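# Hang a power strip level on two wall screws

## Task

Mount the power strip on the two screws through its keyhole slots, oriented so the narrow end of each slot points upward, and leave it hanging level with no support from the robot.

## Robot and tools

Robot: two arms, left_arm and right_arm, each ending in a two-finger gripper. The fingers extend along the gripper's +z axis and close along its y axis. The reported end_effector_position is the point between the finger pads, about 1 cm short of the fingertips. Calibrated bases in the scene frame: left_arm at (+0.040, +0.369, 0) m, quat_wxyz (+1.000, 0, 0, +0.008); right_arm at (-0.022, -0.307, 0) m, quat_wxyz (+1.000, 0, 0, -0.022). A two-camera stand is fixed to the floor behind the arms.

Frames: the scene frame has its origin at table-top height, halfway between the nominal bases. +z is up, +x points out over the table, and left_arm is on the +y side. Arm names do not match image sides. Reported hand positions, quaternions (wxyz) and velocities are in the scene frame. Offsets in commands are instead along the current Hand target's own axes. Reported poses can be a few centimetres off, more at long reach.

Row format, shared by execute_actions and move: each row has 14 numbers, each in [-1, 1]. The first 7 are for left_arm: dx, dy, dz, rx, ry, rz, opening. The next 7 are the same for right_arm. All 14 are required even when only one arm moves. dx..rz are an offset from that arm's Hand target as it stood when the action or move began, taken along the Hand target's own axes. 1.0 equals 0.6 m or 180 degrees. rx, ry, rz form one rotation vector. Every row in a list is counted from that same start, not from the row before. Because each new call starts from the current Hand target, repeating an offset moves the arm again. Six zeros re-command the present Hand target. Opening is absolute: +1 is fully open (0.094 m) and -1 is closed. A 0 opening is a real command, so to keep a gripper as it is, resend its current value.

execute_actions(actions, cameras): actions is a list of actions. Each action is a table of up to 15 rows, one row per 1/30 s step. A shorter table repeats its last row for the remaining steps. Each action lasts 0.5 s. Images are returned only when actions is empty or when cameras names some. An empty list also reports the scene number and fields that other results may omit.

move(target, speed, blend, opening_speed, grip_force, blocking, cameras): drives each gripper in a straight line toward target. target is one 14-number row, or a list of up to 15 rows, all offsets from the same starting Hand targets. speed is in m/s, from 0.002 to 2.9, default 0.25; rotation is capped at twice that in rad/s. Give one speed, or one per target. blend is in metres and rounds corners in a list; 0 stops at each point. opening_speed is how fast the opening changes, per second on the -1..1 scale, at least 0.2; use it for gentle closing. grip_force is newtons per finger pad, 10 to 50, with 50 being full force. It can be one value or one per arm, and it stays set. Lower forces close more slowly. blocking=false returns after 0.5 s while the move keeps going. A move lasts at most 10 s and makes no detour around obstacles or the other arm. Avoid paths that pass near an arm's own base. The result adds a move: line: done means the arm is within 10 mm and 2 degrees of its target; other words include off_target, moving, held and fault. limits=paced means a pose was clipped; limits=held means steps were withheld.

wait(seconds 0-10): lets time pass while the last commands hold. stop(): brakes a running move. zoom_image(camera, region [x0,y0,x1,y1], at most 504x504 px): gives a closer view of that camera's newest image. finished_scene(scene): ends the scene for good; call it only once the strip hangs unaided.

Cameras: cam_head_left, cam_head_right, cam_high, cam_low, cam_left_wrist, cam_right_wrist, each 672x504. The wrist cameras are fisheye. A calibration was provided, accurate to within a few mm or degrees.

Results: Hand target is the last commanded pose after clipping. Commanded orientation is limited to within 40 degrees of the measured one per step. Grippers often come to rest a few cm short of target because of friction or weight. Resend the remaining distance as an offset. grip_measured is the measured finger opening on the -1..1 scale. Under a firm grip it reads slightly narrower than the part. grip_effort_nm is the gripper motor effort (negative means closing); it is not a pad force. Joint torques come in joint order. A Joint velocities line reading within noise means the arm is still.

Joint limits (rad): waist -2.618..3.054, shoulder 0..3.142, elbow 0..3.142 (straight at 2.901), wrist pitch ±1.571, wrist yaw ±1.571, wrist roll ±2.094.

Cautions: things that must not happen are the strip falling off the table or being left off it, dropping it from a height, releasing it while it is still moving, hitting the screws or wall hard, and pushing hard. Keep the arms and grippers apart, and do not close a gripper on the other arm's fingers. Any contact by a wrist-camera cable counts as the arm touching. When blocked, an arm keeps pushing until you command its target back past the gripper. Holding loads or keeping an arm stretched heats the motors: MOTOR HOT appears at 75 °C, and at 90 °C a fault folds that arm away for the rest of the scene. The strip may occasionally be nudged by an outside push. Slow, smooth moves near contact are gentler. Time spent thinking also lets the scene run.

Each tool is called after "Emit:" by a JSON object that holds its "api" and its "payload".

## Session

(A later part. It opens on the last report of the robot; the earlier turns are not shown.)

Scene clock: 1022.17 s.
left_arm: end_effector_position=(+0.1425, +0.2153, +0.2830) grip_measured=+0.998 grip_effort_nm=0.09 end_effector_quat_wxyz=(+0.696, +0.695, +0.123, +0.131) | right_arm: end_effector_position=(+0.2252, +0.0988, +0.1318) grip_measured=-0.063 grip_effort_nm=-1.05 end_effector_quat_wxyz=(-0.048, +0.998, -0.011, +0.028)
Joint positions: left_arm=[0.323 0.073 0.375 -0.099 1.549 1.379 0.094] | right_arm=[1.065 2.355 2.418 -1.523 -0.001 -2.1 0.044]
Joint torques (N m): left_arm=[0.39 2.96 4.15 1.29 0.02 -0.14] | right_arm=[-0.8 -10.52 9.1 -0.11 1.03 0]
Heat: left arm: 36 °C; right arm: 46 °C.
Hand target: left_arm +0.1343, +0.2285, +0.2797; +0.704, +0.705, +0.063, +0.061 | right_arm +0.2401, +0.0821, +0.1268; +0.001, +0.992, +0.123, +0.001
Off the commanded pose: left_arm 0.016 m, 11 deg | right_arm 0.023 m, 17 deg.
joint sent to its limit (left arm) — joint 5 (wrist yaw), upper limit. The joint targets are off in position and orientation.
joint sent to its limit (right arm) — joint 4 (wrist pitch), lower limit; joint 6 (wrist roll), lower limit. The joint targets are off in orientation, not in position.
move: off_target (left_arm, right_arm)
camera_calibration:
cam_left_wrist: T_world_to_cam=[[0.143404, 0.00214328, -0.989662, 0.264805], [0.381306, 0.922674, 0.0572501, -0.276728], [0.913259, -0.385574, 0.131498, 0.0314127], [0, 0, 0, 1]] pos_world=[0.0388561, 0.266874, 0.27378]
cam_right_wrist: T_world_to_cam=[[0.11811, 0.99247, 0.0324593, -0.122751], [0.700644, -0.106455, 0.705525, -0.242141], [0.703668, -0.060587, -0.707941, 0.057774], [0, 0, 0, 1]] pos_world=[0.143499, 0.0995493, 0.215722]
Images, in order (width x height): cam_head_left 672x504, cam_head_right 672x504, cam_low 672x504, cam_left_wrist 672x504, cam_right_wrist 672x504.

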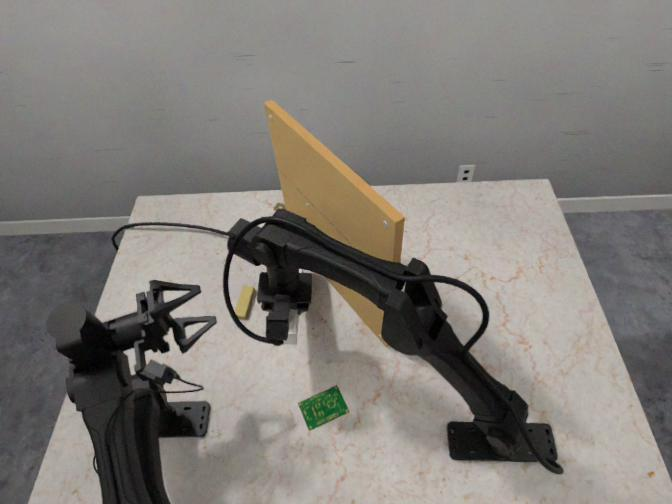

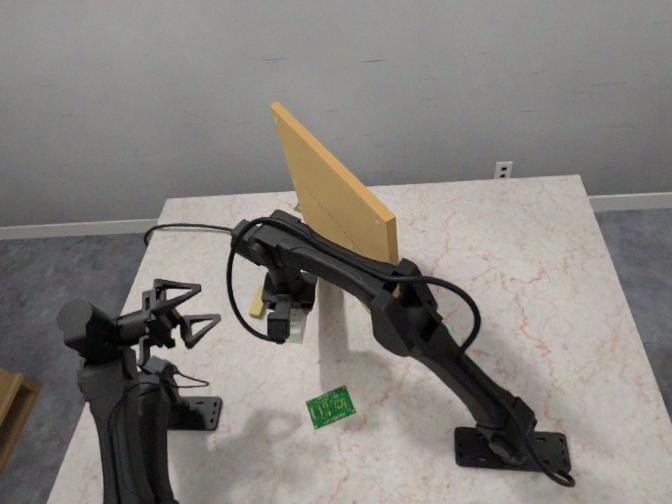

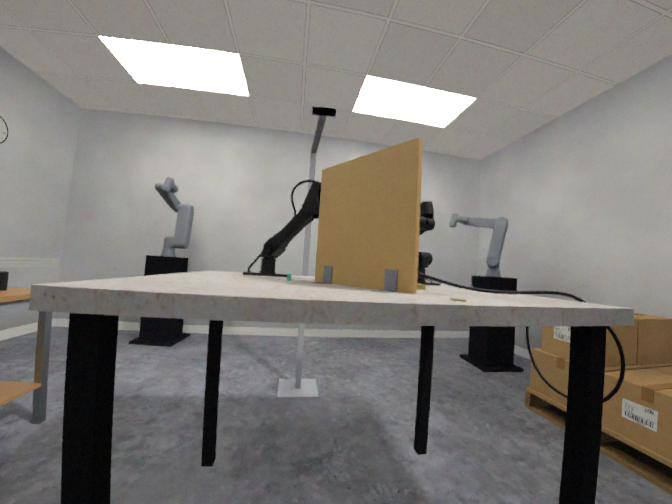

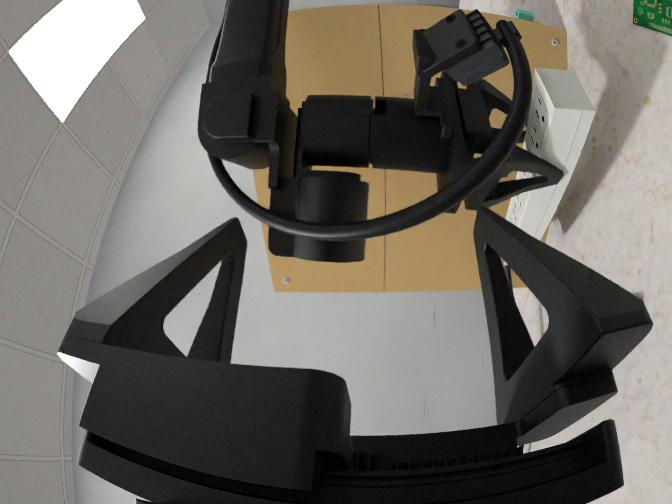

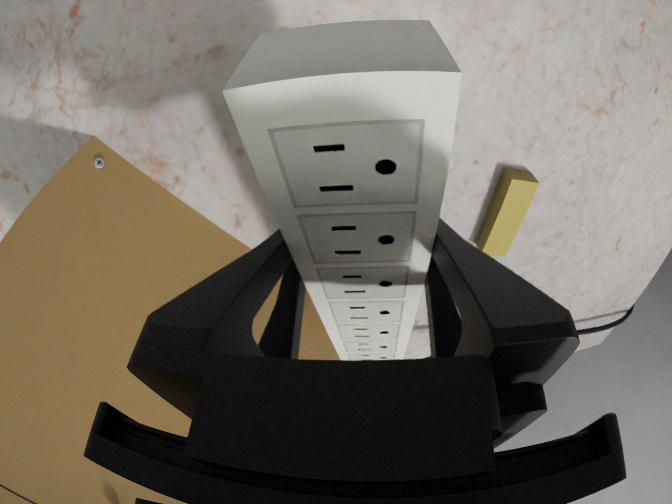

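Emit:
{"api": "move", "payload": {"target": [0,0,0,0,0,0,1,-0.047,-0.086,0.112,0,0,0.111,-0.35], "speed": 0.1, "cameras": ["cam_head_left","cam_low","cam_left_wrist","cam_right_wrist"]}}

Scene clock: 1045.93 s.
left_arm: end_effector_position=(+0.1425, +0.2153, +0.2830) grip_measured=+0.998 grip_effort_nm=0.09 end_effector_quat_wxyz=(+0.696, +0.695, +0.123, +0.131) | right_arm: end_effector_position=(+0.2035, +0.1239, +0.0724) grip_measured=-0.063 grip_effort_nm=-1.05 end_effector_quat_wxyz=(-0.011, +0.999, -0.038, +0.015)
Joint positions: left_arm=[0.323 0.073 0.375 -0.099 1.549 1.379 0.094] | right_arm=[1.137 2.487 2.42 -1.471 0.018 -1.972 0.044]
Joint torques (N m): left_arm=[0.43 2.99 4.14 1.29 0.02 -0.15] | right_arm=[0.23 -10.4 8.58 0.09 -0.21 0.29]
Heat: left arm: 34 °C; right arm: 44 °C.
Hand target: left_arm +0.1343, +0.2285, +0.2797; +0.704, +0.705, +0.063, +0.061 | right_arm +0.2004, +0.1251, +0.0595; +0.001, +0.999, -0.051, +0.001
Off the commanded pose: left_arm 0.016 m, 11 deg | right_arm 0.013 m, 3 deg.
joint sent to its limit (left arm) — joint 5 (wrist yaw), upper limit. The joint targets are off in position and orientation.
move: off_target (left_arm, right_arm)
camera_calibration:
cam_left_wrist: T_world_to_cam=[[0.143404, 0.00214328, -0.989662, 0.264805], [0.381306, 0.922674, 0.0572501, -0.276728], [0.913259, -0.385574, 0.131498, 0.0314127], [0, 0, 0, 1]] pos_world=[0.0388561, 0.266874, 0.27378]
cam_right_wrist: T_world_to_cam=[[0.17378, 0.983848, -0.042941, -0.148102], [0.71519, -0.0961106, 0.69229, -0.185584], [0.676981, -0.151017, -0.720341, 0.050131], [0, 0, 0, 1]] pos_world=[0.124527, 0.135444, 0.158229]
Images, in order (width x height): cam_head_left 672x504, cam_low 672x504, cam_left_wrist 672x504, cam_right_wrist 672x504.

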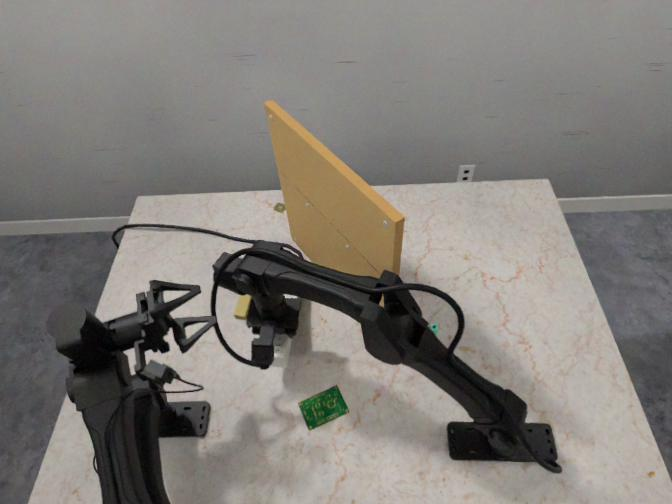

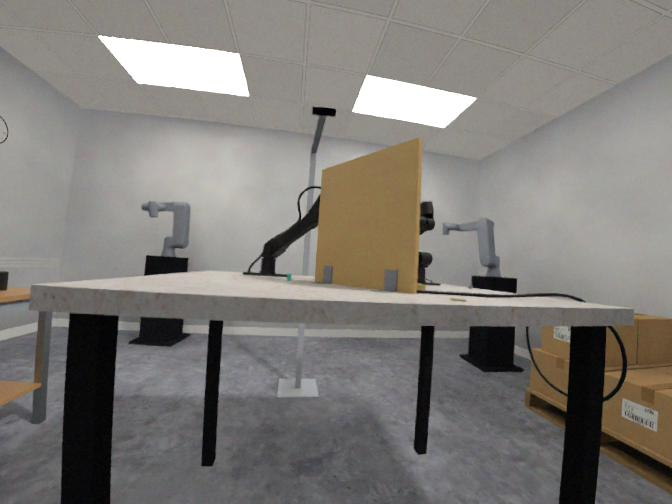

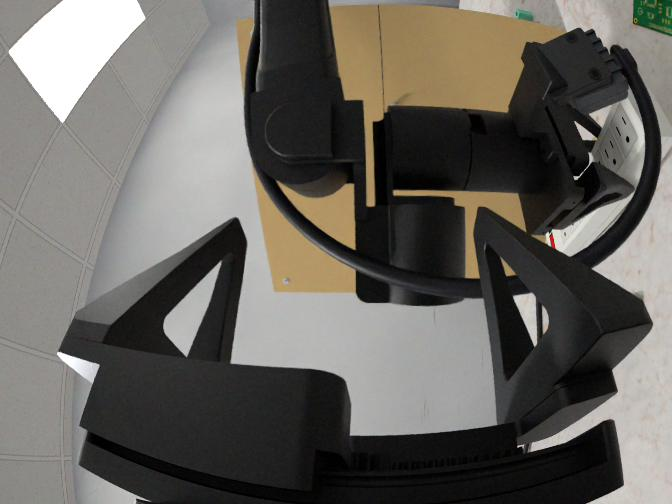

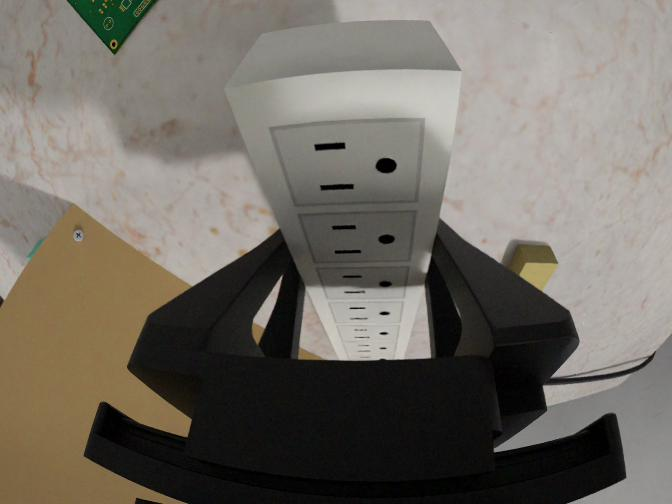

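Emit:
{"api": "move", "payload": {"target": [0,0,0,0,0,0,1,0,0,0.05,0,0,0,-0.35], "speed": 0.05, "cameras": ["cam_head_left","cam_right_wrist"]}}

Scene clock: 1051.13 s.
left_arm: end_effector_position=(+0.1425, +0.2153, +0.2830) grip_measured=+0.998 grip_effort_nm=0.09 end_effector_quat_wxyz=(+0.696, +0.695, +0.123, +0.131) | right_arm: end_effector_position=(+0.2093, +0.1281, +0.0477) grip_measured=-0.063 grip_effort_nm=-1.05 end_effector_quat_wxyz=(-0.012, +0.999, -0.044, +0.028)
Joint positions: left_arm=[0.323 0.073 0.375 -0.099 1.549 1.379 0.094] | right_arm=[1.139 2.487 2.32 -1.358 0.041 -1.96 0.044]
Joint torques (N m): left_arm=[0.44 3.02 4.18 1.29 0.01 -0.13] | right_arm=[0.03 -11.33 5.37 0.24 -0.43 0.17]
Heat: left arm: 34 °C; right arm: 44 °C.
Hand target: left_arm +0.1343, +0.2285, +0.2797; +0.704, +0.705, +0.063, +0.061 | right_arm +0.2004, +0.1250, +0.0294; +0.001, +0.999, -0.051, +0.001
Off the commanded pose: left_arm 0.016 m, 11 deg | right_arm 0.020 m, 4 deg.
joint sent to its limit (left arm) — joint 5 (wrist yaw), upper limit. The joint targets are off in position and orientation.
move: off_target (left_arm, right_arm)
camera_calibration:
cam_right_wrist: T_world_to_cam=[[0.185836, 0.981897, -0.0366614, -0.156798], [0.696068, -0.105221, 0.710224, -0.167937], [0.693509, -0.157504, -0.70302, 0.0254728], [0, 0, 0, 1]] pos_world=[0.128369, 0.140301, 0.131432]
Images, in order (width x height): cam_head_left 672x504, cam_right_wrist 672x504.

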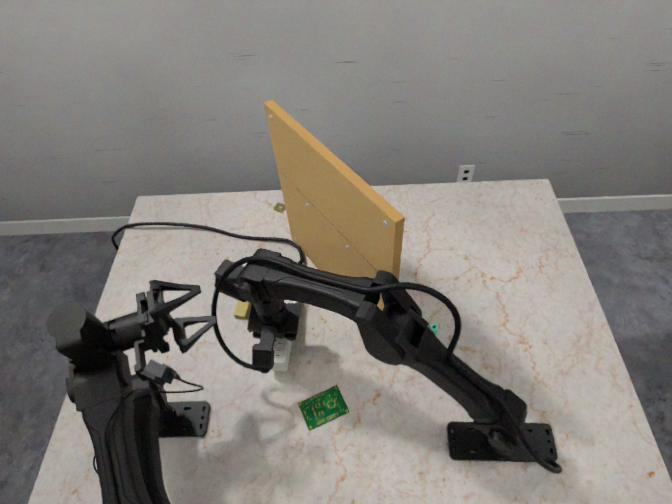

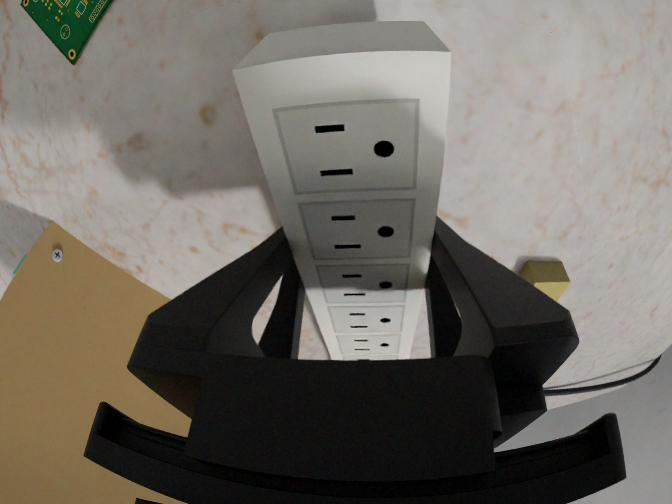

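Emit:
{"api": "move", "payload": {"target": [[0,0,0,0,0,0,1,0.006,0,0,0,0.03,0,-0.35],[0,0,0,0,0,0,1,0.006,0,0,0,0.03,0,0.35]], "speed": 0.05, "opening_speed": 0.25, "cameras": ["cam_head_left","cam_right_wrist"]}}

Scene clock: 1067.00 s.
left_arm: end_effector_position=(+0.1425, +0.2153, +0.2830) grip_measured=+0.998 grip_effort_nm=0.09 end_effector_quat_wxyz=(+0.696, +0.695, +0.123, +0.131) | right_arm: end_effector_position=(+0.2067, +0.1279, +0.0266) grip_measured=+0.349 grip_effort_nm=0.05 end_effector_quat_wxyz=(+0.003, +0.998, -0.043, +0.053)
Joint positions: left_arm=[0.323 0.073 0.375 -0.099 1.549 1.379 0.094] | right_arm=[1.165 2.487 2.234 -1.281 0.099 -1.936 0.063]
Joint torques (N m): left_arm=[0.46 2.95 4.15 1.31 0.02 -0.13] | right_arm=[-0.01 -14.71 5.57 0.14 -0.04 0.21]
Heat: left arm: 34 °C; right arm: 42 °C.
Hand target: left_arm +0.1343, +0.2285, +0.2797; +0.704, +0.705, +0.063, +0.061 | right_arm +0.2039, +0.1248, +0.0295; +0.003, +0.998, -0.051, +0.048
Off the commanded pose: left_arm 0.016 m, 11 deg | right_arm 0.005 m, 1 deg.
joint sent to its limit (left arm) — joint 5 (wrist yaw), upper limit. The joint targets are off in position and orientation.
move: off_target (left_arm)
camera_calibration:
cam_right_wrist: T_world_to_cam=[[0.188499, 0.980277, -0.0593638, -0.156626], [0.661118, -0.0819638, 0.745792, -0.147812], [0.726217, -0.179828, -0.663529, 0.00746916], [0, 0, 0, 1]] pos_world=[0.121821, 0.142765, 0.105895]
Images, in order (width x height): cam_head_left 672x504, cam_right_wrist 672x504.

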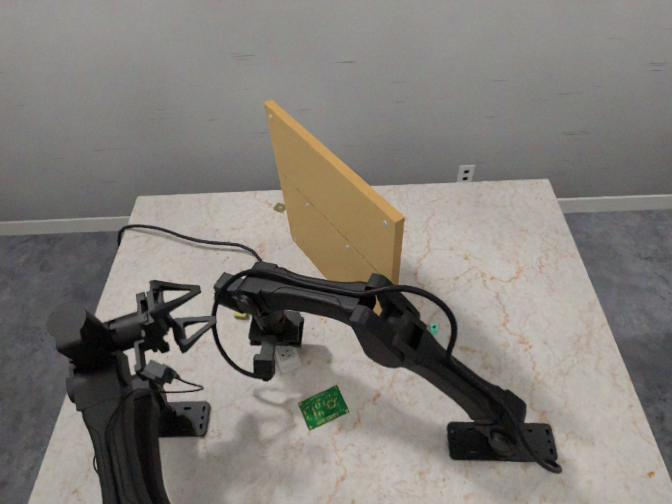

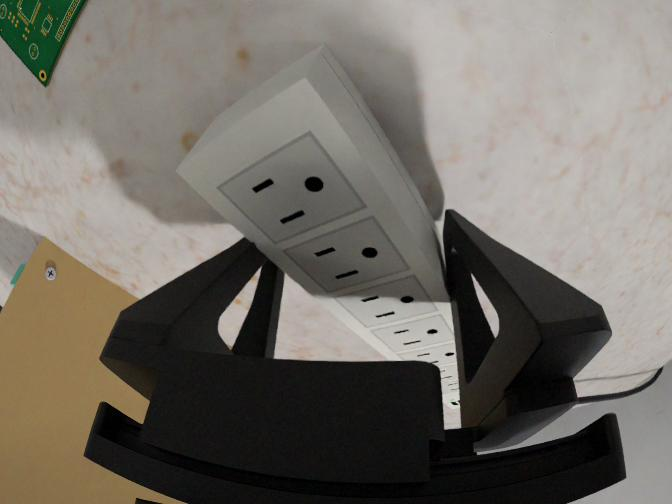

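Emit:
{"api": "move", "payload": {"target": [0,0,0,0,0,0,1,0,0,0,0,0,0,0.9], "opening_speed": 0.25, "cameras": ["cam_right_wrist"]}}

Scene clock: 1077.27 s.
left_arm: end_effector_position=(+0.1425, +0.2153, +0.2830) grip_measured=+0.998 grip_effort_nm=0.09 end_effector_quat_wxyz=(+0.696, +0.695, +0.123, +0.131) | right_arm: end_effector_position=(+0.2068, +0.1280, +0.0266) grip_measured=+0.898 grip_effort_nm=0.07 end_effector_quat_wxyz=(+0.002, +0.998, -0.044, +0.053)
Joint positions: left_arm=[0.323 0.073 0.375 -0.099 1.549 1.379 0.094] | right_arm=[1.165 2.487 2.234 -1.28 0.099 -1.935 0.089]
Joint torques (N m): left_arm=[0.4 2.92 4.11 1.28 0.01 -0.16] | right_arm=[-0.17 -14.9 5.56 0.14 -0.06 0.2]
Heat: left arm: 34 °C; right arm: 42 °C.
Hand target: left_arm +0.1343, +0.2285, +0.2797; +0.704, +0.705, +0.063, +0.061 | right_arm +0.2039, +0.1247, +0.0295; +0.003, +0.998, -0.051, +0.048
Off the commanded pose: left_arm 0.016 m, 11 deg | right_arm 0.005 m, 1 deg.
joint sent to its limit (left arm) — joint 5 (wrist yaw), upper limit. The joint targets are off in position and orientation.
move: off_target (left_arm)
camera_calibration:
cam_right_wrist: T_world_to_cam=[[0.189233, 0.980181, -0.0586163, -0.156896], [0.660795, -0.0829627, 0.745967, -0.147709], [0.72632, -0.179895, -0.663398, 0.00739803], [0, 0, 0, 1]] pos_world=[0.121922, 0.142863, 0.105897]
Images, in order (width x height): cam_right_wrist 672x504.

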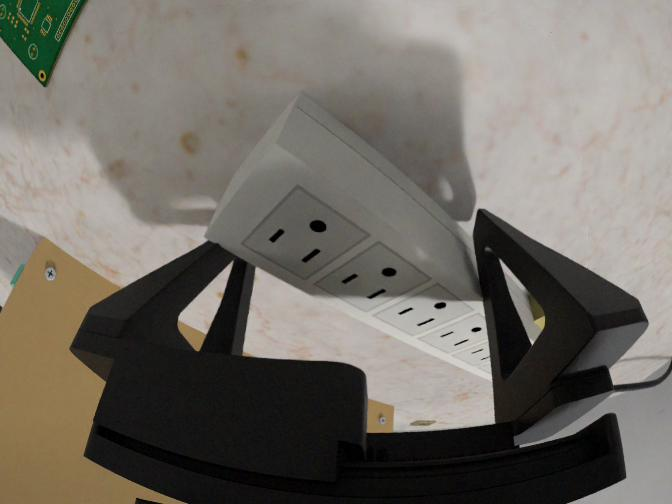

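Emit:
{"api": "move", "payload": {"target": [0,0,0,0,0,0,1,0,0,0,0,0,0,0.35], "opening_speed": 0.25, "cameras": ["cam_right_wrist","cam_head_left"]}}

Scene clock: 1110.20 s.
left_arm: end_effector_position=(+0.1425, +0.2153, +0.2830) grip_measured=+0.998 grip_effort_nm=0.09 end_effector_quat_wxyz=(+0.696, +0.695, +0.123, +0.131) | right_arm: end_effector_position=(+0.2076, +0.1336, +0.0267) grip_measured=+0.357 grip_effort_nm=-0.37 end_effector_quat_wxyz=(-0.009, +0.998, -0.031, +0.053)
Joint positions: left_arm=[0.323 0.073 0.375 -0.099 1.549 1.379 0.094] | right_arm=[1.165 2.487 2.234 -1.259 0.089 -1.962 0.064]
Joint torques (N m): left_arm=[0.42 2.93 4.08 1.28 0.03 -0.15] | right_arm=[0.06 -14.99 5.64 -0.04 0.05 0.44]
Heat: left arm: 34 °C; right arm: 42 °C.
Hand target: left_arm +0.1343, +0.2285, +0.2797; +0.704, +0.705, +0.063, +0.061 | right_arm +0.2039, +0.1247, +0.0295; +0.003, +0.998, -0.051, +0.048
Off the commanded pose: left_arm 0.016 m, 11 deg | right_arm 0.010 m, 3 deg.
joint sent to its limit (left arm) — joint 5 (wrist yaw), upper limit. The joint targets are off in position and orientation.
move: off_target (left_arm, right_arm)
camera_calibration:
cam_right_wrist: T_world_to_cam=[[0.162747, 0.985927, -0.0382219, -0.158302], [0.662399, -0.0804673, 0.744817, -0.148497], [0.73126, -0.146535, -0.666173, 0.00250226], [0, 0, 0, 1]] pos_world=[0.122298, 0.144491, 0.10622]
Images, in order (width x height): cam_head_left 672x504, cam_right_wrist 672x504.

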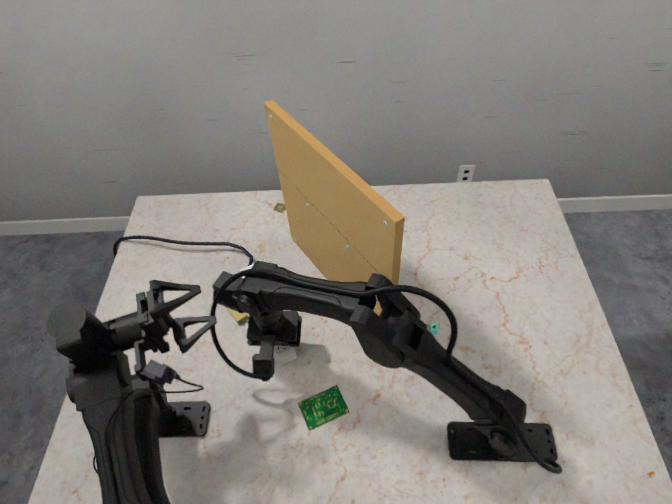

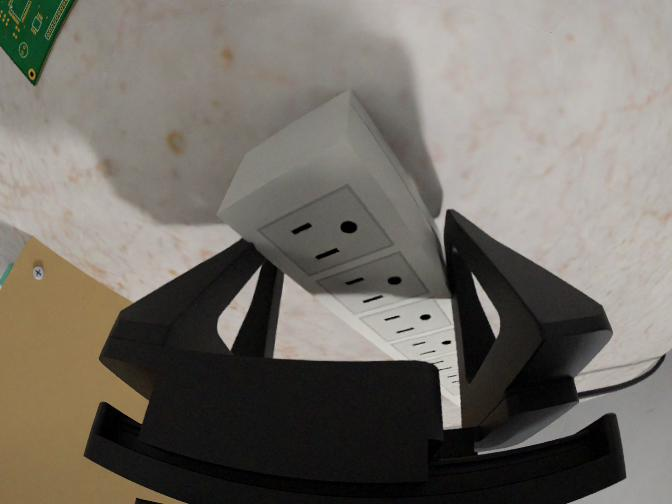

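Emit:
{"api": "move", "payload": {"target": [0,0,0,0,0,0,1,0,0,0,0,0,0,0.1], "opening_speed": 0.25, "cameras": ["cam_right_wrist"]}}

Scene clock: 1116.23 s.
left_arm: end_effector_position=(+0.1425, +0.2153, +0.2830) grip_measured=+0.998 grip_effort_nm=0.09 end_effector_quat_wxyz=(+0.696, +0.695, +0.123, +0.131) | right_arm: end_effector_position=(+0.2068, +0.1357, +0.0267) grip_measured=+0.100 grip_effort_nm=-0.63 end_effector_quat_wxyz=(-0.012, +0.998, -0.025, +0.053)
Joint positions: left_arm=[0.323 0.073 0.375 -0.099 1.549 1.379 0.094] | right_arm=[1.167 2.487 2.234 -1.253 0.087 -1.971 0.052]
Joint velocities: left_arm=[within noise] | right_arm=[0.017 -0.002 -0.012 0.007 -0.037 -0.022 -0.005]
Joint torques (N m): left_arm=[0.43 2.97 4.12 1.28 0.02 -0.14] | right_arm=[-0.17 -15.08 5.6 -0.07 0.12 0.53]
Heat: left arm: 34 °C; right arm: 42 °C.
Hand target: left_arm +0.1343, +0.2285, +0.2797; +0.704, +0.705, +0.063, +0.061 | right_arm +0.2039, +0.1247, +0.0295; +0.003, +0.998, -0.051, +0.048
Off the commanded pose: left_arm 0.016 m, 11 deg | right_arm 0.012 m, 3 deg.
joint sent to its limit (left arm) — joint 5 (wrist yaw), upper limit. The joint targets are off in position and orientation.
move: off_target (left_arm, right_arm)
camera_calibration:
cam_right_wrist: T_world_to_cam=[[0.151764, 0.987878, -0.0326421, -0.158435], [0.662756, -0.0772048, 0.744845, -0.14836], [0.733296, -0.134674, -0.666438, 0.00134204], [0, 0, 0, 1]] pos_world=[0.121387, 0.145241, 0.106228]
Images, in order (width x height): cam_right_wrist 672x504.

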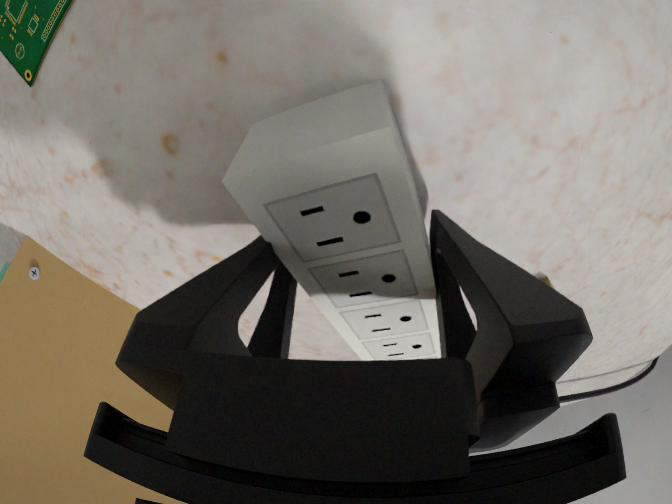

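Emit:
{"api": "move", "payload": {"target": [0,0,0,0,0,0,1,0,0,0,0,0,0,-0.35], "opening_speed": 0.25, "cameras": ["cam_right_wrist"]}}

Scene clock: 1122.67 s.
left_arm: end_effector_position=(+0.1425, +0.2153, +0.2830) grip_measured=+0.998 grip_effort_nm=0.09 end_effector_quat_wxyz=(+0.696, +0.695, +0.123, +0.131) | right_arm: end_effector_position=(+0.2069, +0.1358, +0.0267) grip_measured=+0.023 grip_effort_nm=-1.05 end_effector_quat_wxyz=(-0.012, +0.998, -0.028, +0.053)
Joint positions: left_arm=[0.323 0.073 0.375 -0.099 1.549 1.379 0.094] | right_arm=[1.167 2.487 2.234 -1.252 0.087 -1.966 0.048]
Joint torques (N m): left_arm=[0.39 2.97 4.16 1.29 0.02 -0.13] | right_arm=[-0.25 -14.82 5.75 -0.08 0.06 0.46]
Heat: left arm: 34 °C; right arm: 43 °C.
Hand target: left_arm +0.1343, +0.2285, +0.2797; +0.704, +0.705, +0.063, +0.061 | right_arm +0.2039, +0.1248, +0.0295; +0.003, +0.998, -0.051, +0.048
Off the commanded pose: left_arm 0.016 m, 11 deg | right_arm 0.012 m, 3 deg.
joint sent to its limit (left arm) — joint 5 (wrist yaw), upper limit. The joint targets are off in position and orientation.
move: off_target (left_arm, right_arm)
camera_calibration:
cam_right_wrist: T_world_to_cam=[[0.156641, 0.987157, -0.0313859, -0.159548], [0.662161, -0.0813868, 0.744929, -0.147722], [0.732807, -0.137469, -0.666405, 0.00179433], [0, 0, 0, 1]] pos_world=[0.121492, 0.145723, 0.10623]
Images, in order (width x height): cam_right_wrist 672x504.

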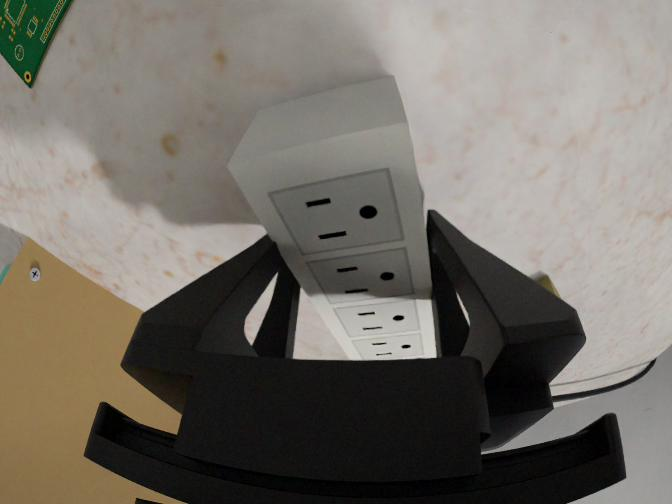

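Emit:
{"api": "move", "payload": {"target": [[0.353,0,-0.025,0.0587,0.677,-0.678,1,0,0,0,0,0,0,-0.35],[0.290,-0.2,0.235,0.0587,0.677,-0.678,1,0,0,0,0,0,0,-0.35]], "speed": 0.25, "cameras": ["cam_head_left","cam_high","cam_right_wrist","cam_left_wrist"]}}

Scene clock: 1155.20 s.
left_arm: end_effector_position=(+0.2219, +0.2315, +0.2673) grip_measured=+0.998 grip_effort_nm=0.09 end_effector_quat_wxyz=(+0.504, +0.552, +0.660, +0.070) | right_arm: end_effector_position=(+0.2066, +0.1360, +0.0267) grip_measured=+0.023 grip_effort_nm=-1.05 end_effector_quat_wxyz=(-0.013, +0.998, -0.028, +0.052)
Joint positions: left_arm=[-0.874 0.557 0.863 -0.829 -0.261 0.687 0.094] | right_arm=[1.167 2.487 2.234 -1.252 0.085 -1.966 0.048]
Joint torques (N m): left_arm=[0.02 1.31 4.79 2 -0.13 -0.02] | right_arm=[-0.24 -14.83 5.56 -0.07 0.12 0.48]
Heat: left arm: 34 °C; right arm: 45 °C.
Hand target: left_arm +0.2222, +0.2328, +0.2690; +0.508, +0.550, +0.659, +0.073 (not the last commanded pose) | right_arm +0.2039, +0.1248, +0.0295; +0.003, +0.998, -0.051, +0.048
Off the commanded pose: left_arm 0.189 m, 97 deg | right_arm 0.012 m, 3 deg.
move: held (left_arm; a check stopped the path), off_target (right_arm); path passed 0 of 2 targets; limits=held
pose unreachable (left arm): on one or more control steps of this call, first in action 0 (counted from 0), this arm could not follow its commanded pose, so it was not sent that pose on those steps. It may still have moved: this result reports where it is.
cause: moving toward the commanded pose would bring a part of the arm too close to another arm (this arm's fingers and the right arm's wrist (the part past joint 4), 14 mm apart when this arm was first held).
camera_calibration:
cam_left_wrist: T_world_to_cam=[[-0.605153, -0.298407, -0.738067, 0.406279], [-0.425864, 0.904635, -0.0165792, -0.117971], [0.672629, 0.304283, -0.674524, 0.0763778], [0, 0, 0, 1]] pos_world=[0.144247, 0.204717, 0.349424]
cam_right_wrist: T_world_to_cam=[[0.15649, 0.987201, -0.0307344, -0.159668], [0.663696, -0.0820612, 0.743488, -0.147658], [0.73145, -0.136747, -0.668043, 0.00231838], [0, 0, 0, 1]] pos_world=[0.12129, 0.145824, 0.106423]
Images, in order (width x height): cam_head_left 672x504, cam_high 672x504, cam_left_wrist 672x504, cam_right_wrist 672x504.

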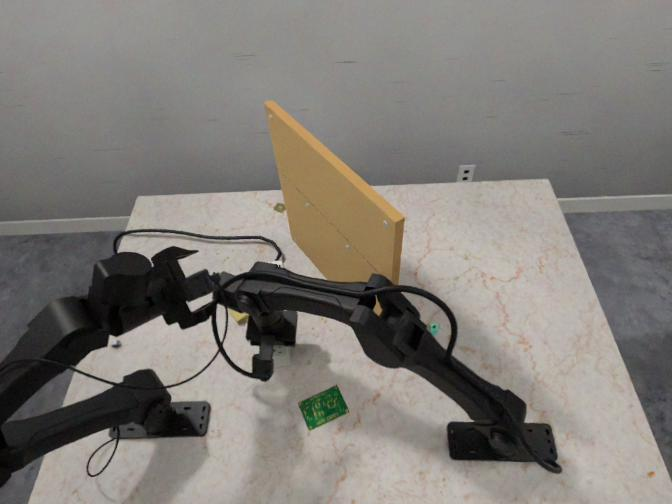

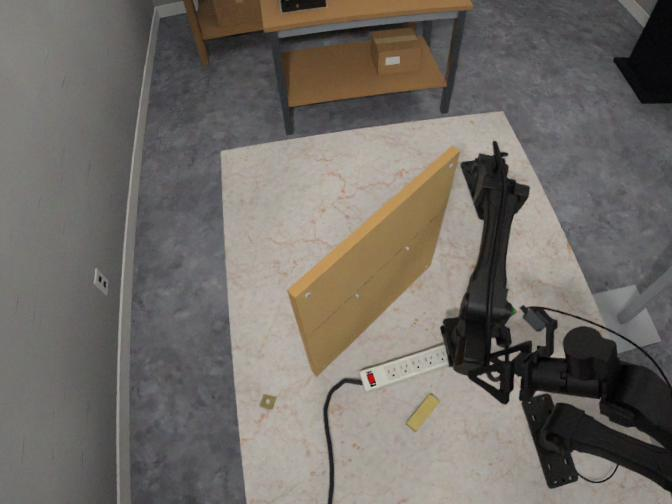

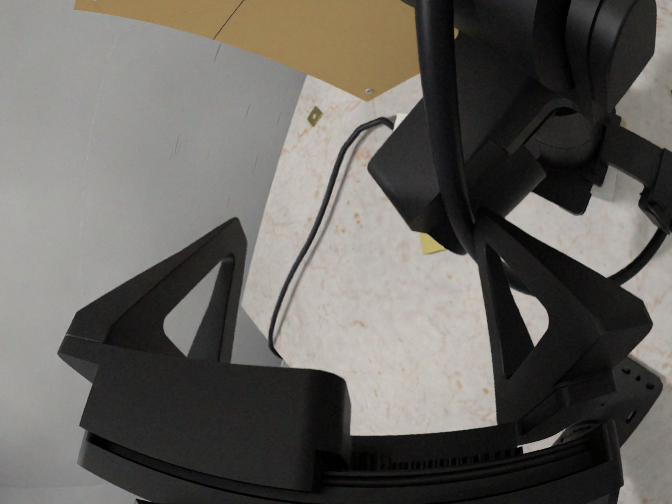

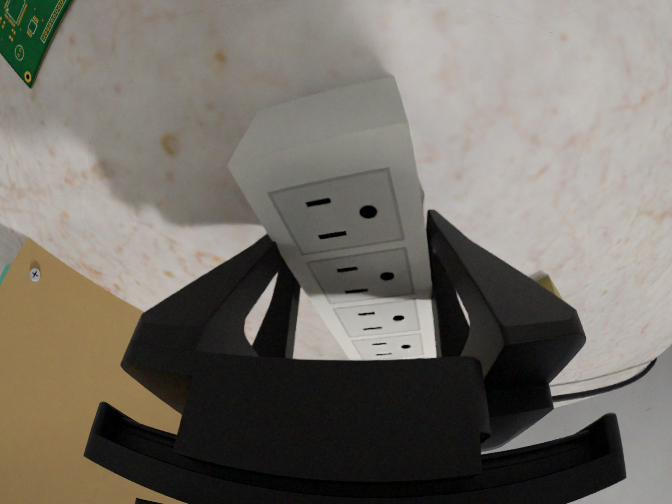

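Emit:
{"api": "move", "payload": {"target": [[0.078,0.151,-0.10,0.006,0.113,-0.133,1,0,0,0,0,0,0,-0.35],[0.042,0.183,0.163,0.021,0.376,-0.445,1,0,0,0,0,0,0,-0.35]], "speed": 0.25, "blend": [0.03,0], "cameras": ["cam_head_left","cam_high","cam_left_wrist"]}}

Scene clock: 1188.77 s.
left_arm: end_effector_position=(+0.3676, +0.2504, +0.2706) grip_measured=+0.998 grip_effort_nm=0.08 end_effector_quat_wxyz=(+0.144, -0.079, +0.985, -0.061) | right_arm: end_effector_position=(+0.2070, +0.1358, +0.0267) grip_measured=+0.023 grip_effort_nm=-1.05 end_effector_quat_wxyz=(-0.012, +0.998, -0.028, +0.053)
Joint positions: left_arm=[-0.373 1.702 1.996 -1.552 -0.011 -0.514 0.094] | right_arm=[1.167 2.487 2.234 -1.252 0.088 -1.966 0.048]
Joint torques (N m): left_arm=[0.47 -5.75 6.65 0.93 0.11 -0.11] | right_arm=[-0.14 -14.86 5.6 -0.07 0.06 0.46]
Heat: left arm: 34 °C; right arm: 46 °C.
Hand target: left_arm +0.3700, +0.2498, +0.2799; +0.001, -0.086, +0.996, -0.001 | right_arm +0.2039, +0.1248, +0.0295; +0.003, +0.998, -0.051, +0.048
Off the commanded pose: left_arm 0.010 m, 18 deg | right_arm 0.012 m, 3 deg.
joint sent to its limit (left arm) — joint 4 (wrist pitch), lower limit. The joint targets are off in orientation, not in position.
move: off_target (left_arm, right_arm)
camera_calibration:
cam_left_wrist: T_world_to_cam=[[0.0323367, -0.997341, 0.0653078, 0.225801], [-0.866993, 0.00451913, 0.498299, 0.175281], [-0.497269, -0.0727348, -0.864542, 0.550726], [0, 0, 0, 1]] pos_world=[0.418525, 0.264465, 0.374037]
Images, in order (width x height): cam_head_left 672x504, cam_high 672x504, cam_left_wrist 672x504.

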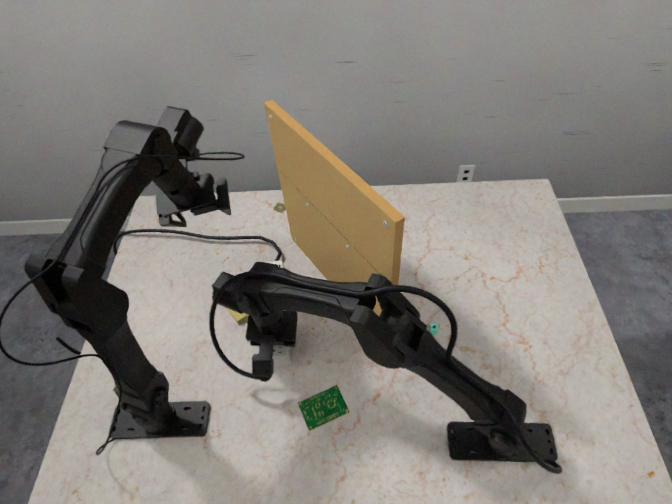

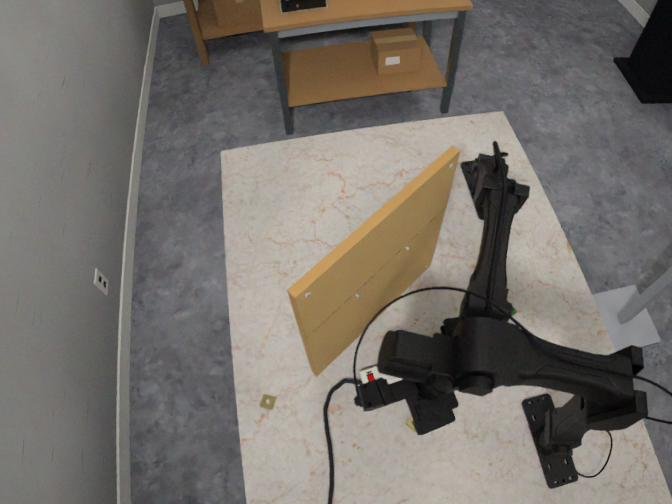

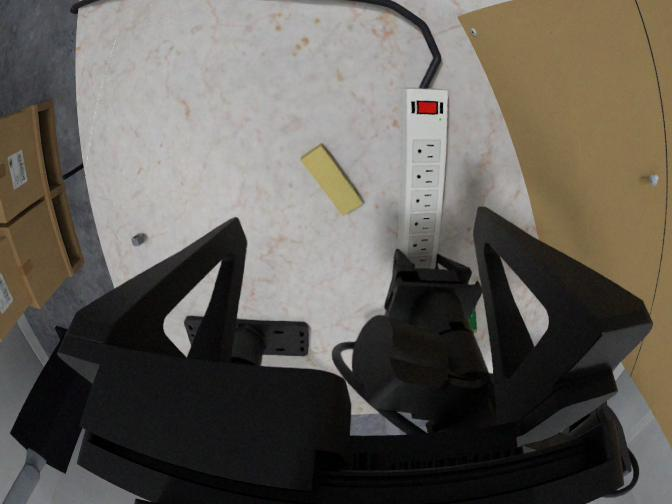

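Emit:
{"api": "move", "payload": {"target": [0.098,-0.174,0.233,0,0,0.028,1,0,0,0,0,0,0,-0.35], "speed": 0.15, "cameras": ["cam_head_left","cam_high","cam_left_wrist"]}}

Scene clock: 1214.37 s.
left_arm: end_effector_position=(+0.3278, +0.1398, +0.1388) grip_measured=+0.998 grip_effort_nm=0.08 end_effector_quat_wxyz=(-0.004, -0.038, +0.999, +0.008) | right_arm: end_effector_position=(+0.2070, +0.1358, +0.0267) grip_measured=+0.023 grip_effort_nm=-1.05 end_effector_quat_wxyz=(-0.012, +0.998, -0.028, +0.053)
Joint positions: left_arm=[-0.695 1.967 1.834 -1.455 -0.006 -0.755 0.094] | right_arm=[1.167 2.487 2.234 -1.252 0.088 -1.966 0.048]
Joint torques (N m): left_arm=[-0.01 -8.51 4.72 0.49 0.05 -0.07] | right_arm=[-0.17 -15.04 5.7 -0.05 0.05 0.5]
Heat: left arm: 34 °C; right arm: 47 °C.
Hand target: left_arm +0.3305, +0.1366, +0.1403; +0.001, -0.042, +0.999, -0.001 | right_arm +0.2039, +0.1248, +0.0295; +0.003, +0.998, -0.051, +0.048
Off the commanded pose: left_arm 0.004 m, 1 deg | right_arm 0.012 m, 3 deg.
move: off_target (right_arm)
camera_calibration:
cam_left_wrist: T_world_to_cam=[[-0.0479954, -0.997116, -0.0587835, 0.16885], [-0.678187, -0.0106757, 0.734811, 0.114269], [-0.73332, 0.0751337, -0.675719, 0.439509], [0, 0, 0, 1]] pos_world=[0.407901, 0.136561, 0.222944]
Images, in order (width x height): cam_head_left 672x504, cam_high 672x504, cam_left_wrist 672x504.

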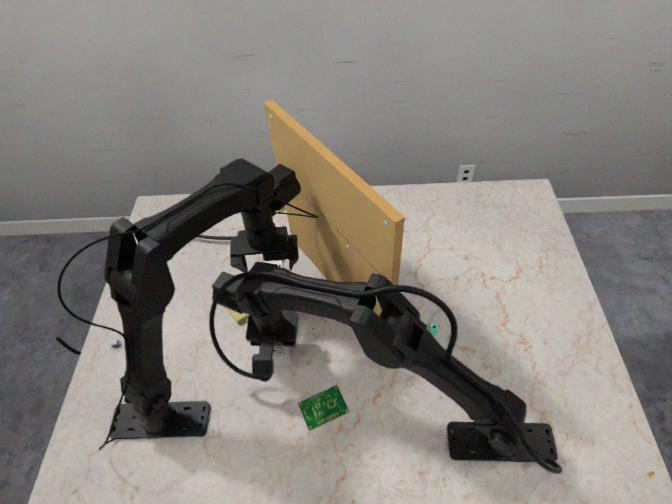

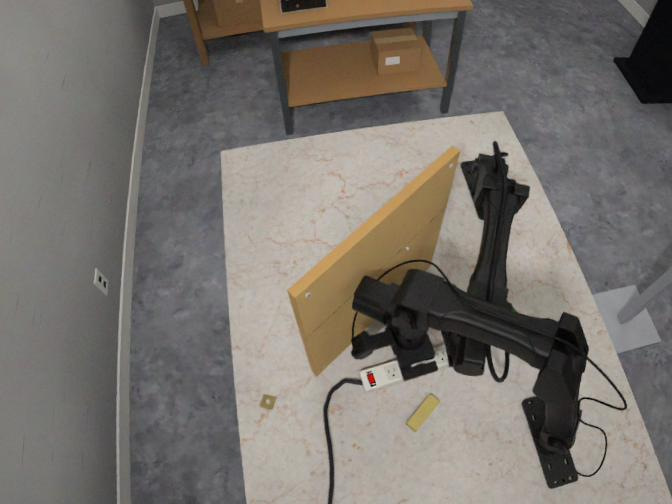

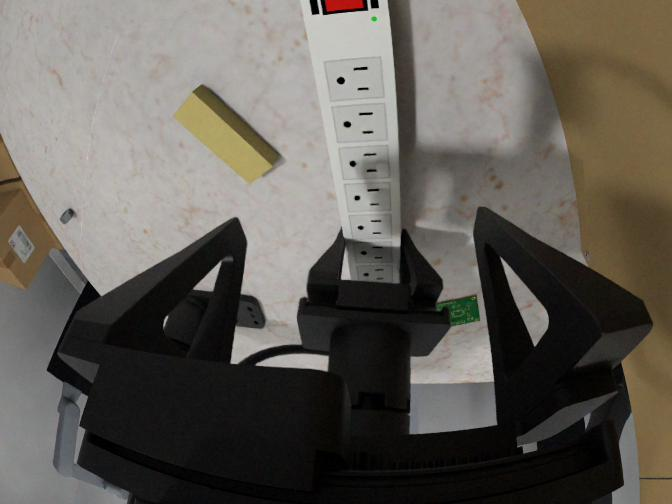

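Emit:
{"api": "move", "payload": {"target": [0,0,0.155,0,0,0.002,1,0,0,0,0,0,0,-0.35], "speed": 0.08, "cameras": ["cam_head_left","cam_low","cam_left_wrist","cam_right_wrist"]}}

Scene clock: 1229.03 s.
left_arm: end_effector_position=(+0.3292, +0.1387, +0.0492) grip_measured=+0.998 grip_effort_nm=0.08 end_effector_quat_wxyz=(-0.001, -0.039, +0.999, +0.004) | right_arm: end_effector_position=(+0.2070, +0.1358, +0.0267) grip_measured=+0.023 grip_effort_nm=-1.05 end_effector_quat_wxyz=(-0.012, +0.998, -0.028, +0.053)
Joint positions: left_arm=[-0.695 1.988 1.506 -1.096 -0.006 -0.756 0.094] | right_arm=[1.167 2.487 2.234 -1.252 0.088 -1.966 0.048]
Joint torques (N m): left_arm=[0.01 -8.18 4.16 0.49 0.07 -0.04] | right_arm=[-0.27 -14.86 5.57 -0.04 0.09 0.47]
Heat: left arm: 34 °C; right arm: 47 °C.
Hand target: left_arm +0.3308, +0.1364, +0.0473; +0.001, -0.039, +0.999, -0.001 | right_arm +0.2039, +0.1248, +0.0295; +0.003, +0.998, -0.051, +0.048
Off the commanded pose: left_arm 0.003 m, 1 deg | right_arm 0.012 m, 3 deg.
move: off_target (right_arm)
camera_calibration:
cam_left_wrist: T_world_to_cam=[[-0.0467735, -0.997499, -0.0529936, 0.161916], [-0.683875, -0.00669194, 0.729568, 0.182638], [-0.728098, 0.0703655, -0.681852, 0.379268], [0, 0, 0, 1]] pos_world=[0.408619, 0.136046, 0.133938]
cam_right_wrist: T_world_to_cam=[[0.156673, 0.987149, -0.0314672, -0.159557], [0.6619, -0.0812984, 0.74517, -0.147796], [0.733036, -0.137576, -0.666131, 0.00168029], [0, 0, 0, 1]] pos_world=[0.121593, 0.145723, 0.106232]
Images, in order (width x height): cam_head_left 672x504, cam_low 672x504, cam_left_wrist 672x504, cam_right_wrist 672x504.

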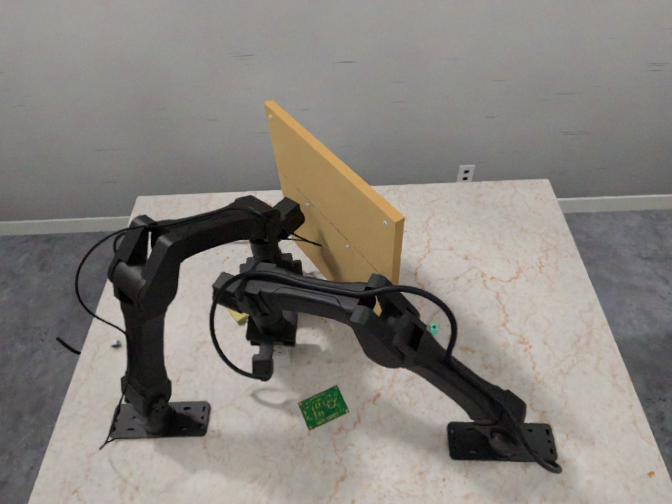

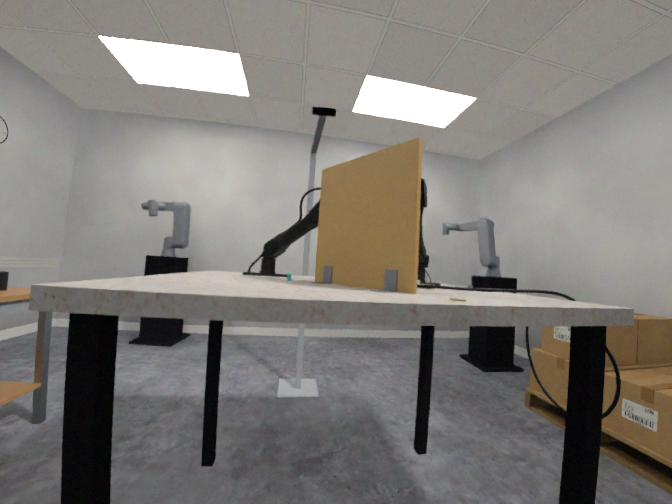

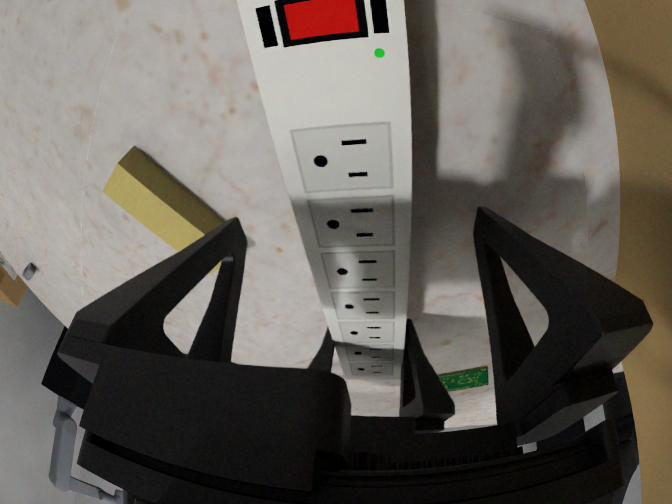

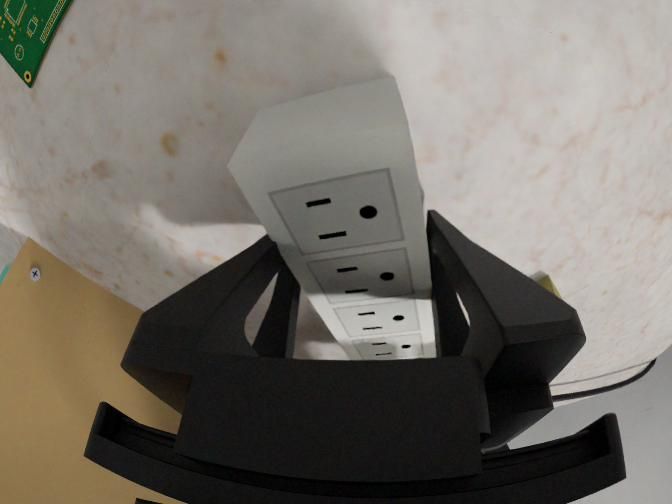

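Emit:
{"api": "move", "payload": {"target": [0,0,0.034,0,0,0.01,1,0,0,0,0,0,0,-0.35], "speed": 0.06, "cameras": ["cam_left_wrist"]}}

Scene clock: 1243.03 s.
left_arm: end_effector_position=(+0.3296, +0.1383, +0.0296) grip_measured=+0.998 grip_effort_nm=0.08 end_effector_quat_wxyz=(+0.000, -0.026, +1.000, +0.004) | right_arm: end_effector_position=(+0.2070, +0.1358, +0.0267) grip_measured=+0.023 grip_effort_nm=-1.05 end_effector_quat_wxyz=(-0.012, +0.998, -0.028, +0.053)
Joint positions: left_arm=[-0.695 2.008 1.455 -1.022 -0.006 -0.73 0.094] | right_arm=[1.167 2.487 2.234 -1.252 0.088 -1.966 0.048]
Joint torques (N m): left_arm=[0.03 -8.02 4.03 0.55 0.07 -0.02] | right_arm=[-0.16 -14.74 5.48 -0.06 0.05 0.48]
Heat: left arm: 34 °C; right arm: 48 °C.
Hand target: left_arm +0.3308, +0.1364, +0.0268; +0.001, -0.024, +1.000, -0.001 | right_arm +0.2039, +0.1248, +0.0295; +0.003, +0.998, -0.051, +0.048
Off the commanded pose: left_arm 0.004 m, 1 deg | right_arm 0.012 m, 3 deg.
move: off_target (right_arm)
camera_calibration:
cam_left_wrist: T_world_to_cam=[[-0.0721573, -0.99607, -0.0513544, 0.168637], [-0.685163, 0.0120861, 0.72829, 0.195059], [-0.724807, 0.0877375, -0.683343, 0.362829], [0, 0, 0, 1]] pos_world=[0.408797, 0.133783, 0.114537]
Images, in order (width x height): cam_left_wrist 672x504.

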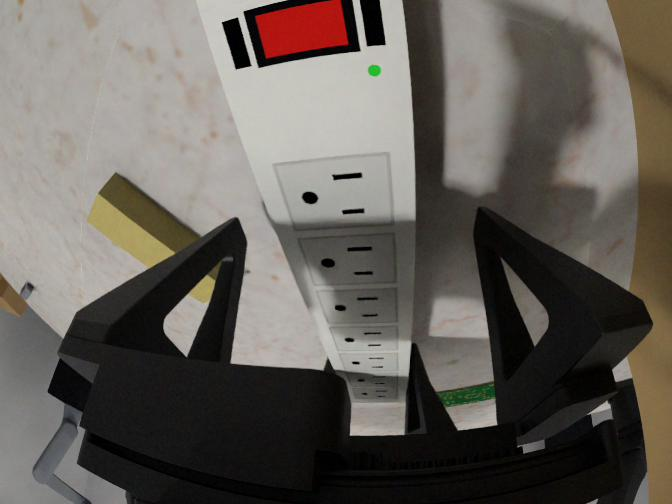

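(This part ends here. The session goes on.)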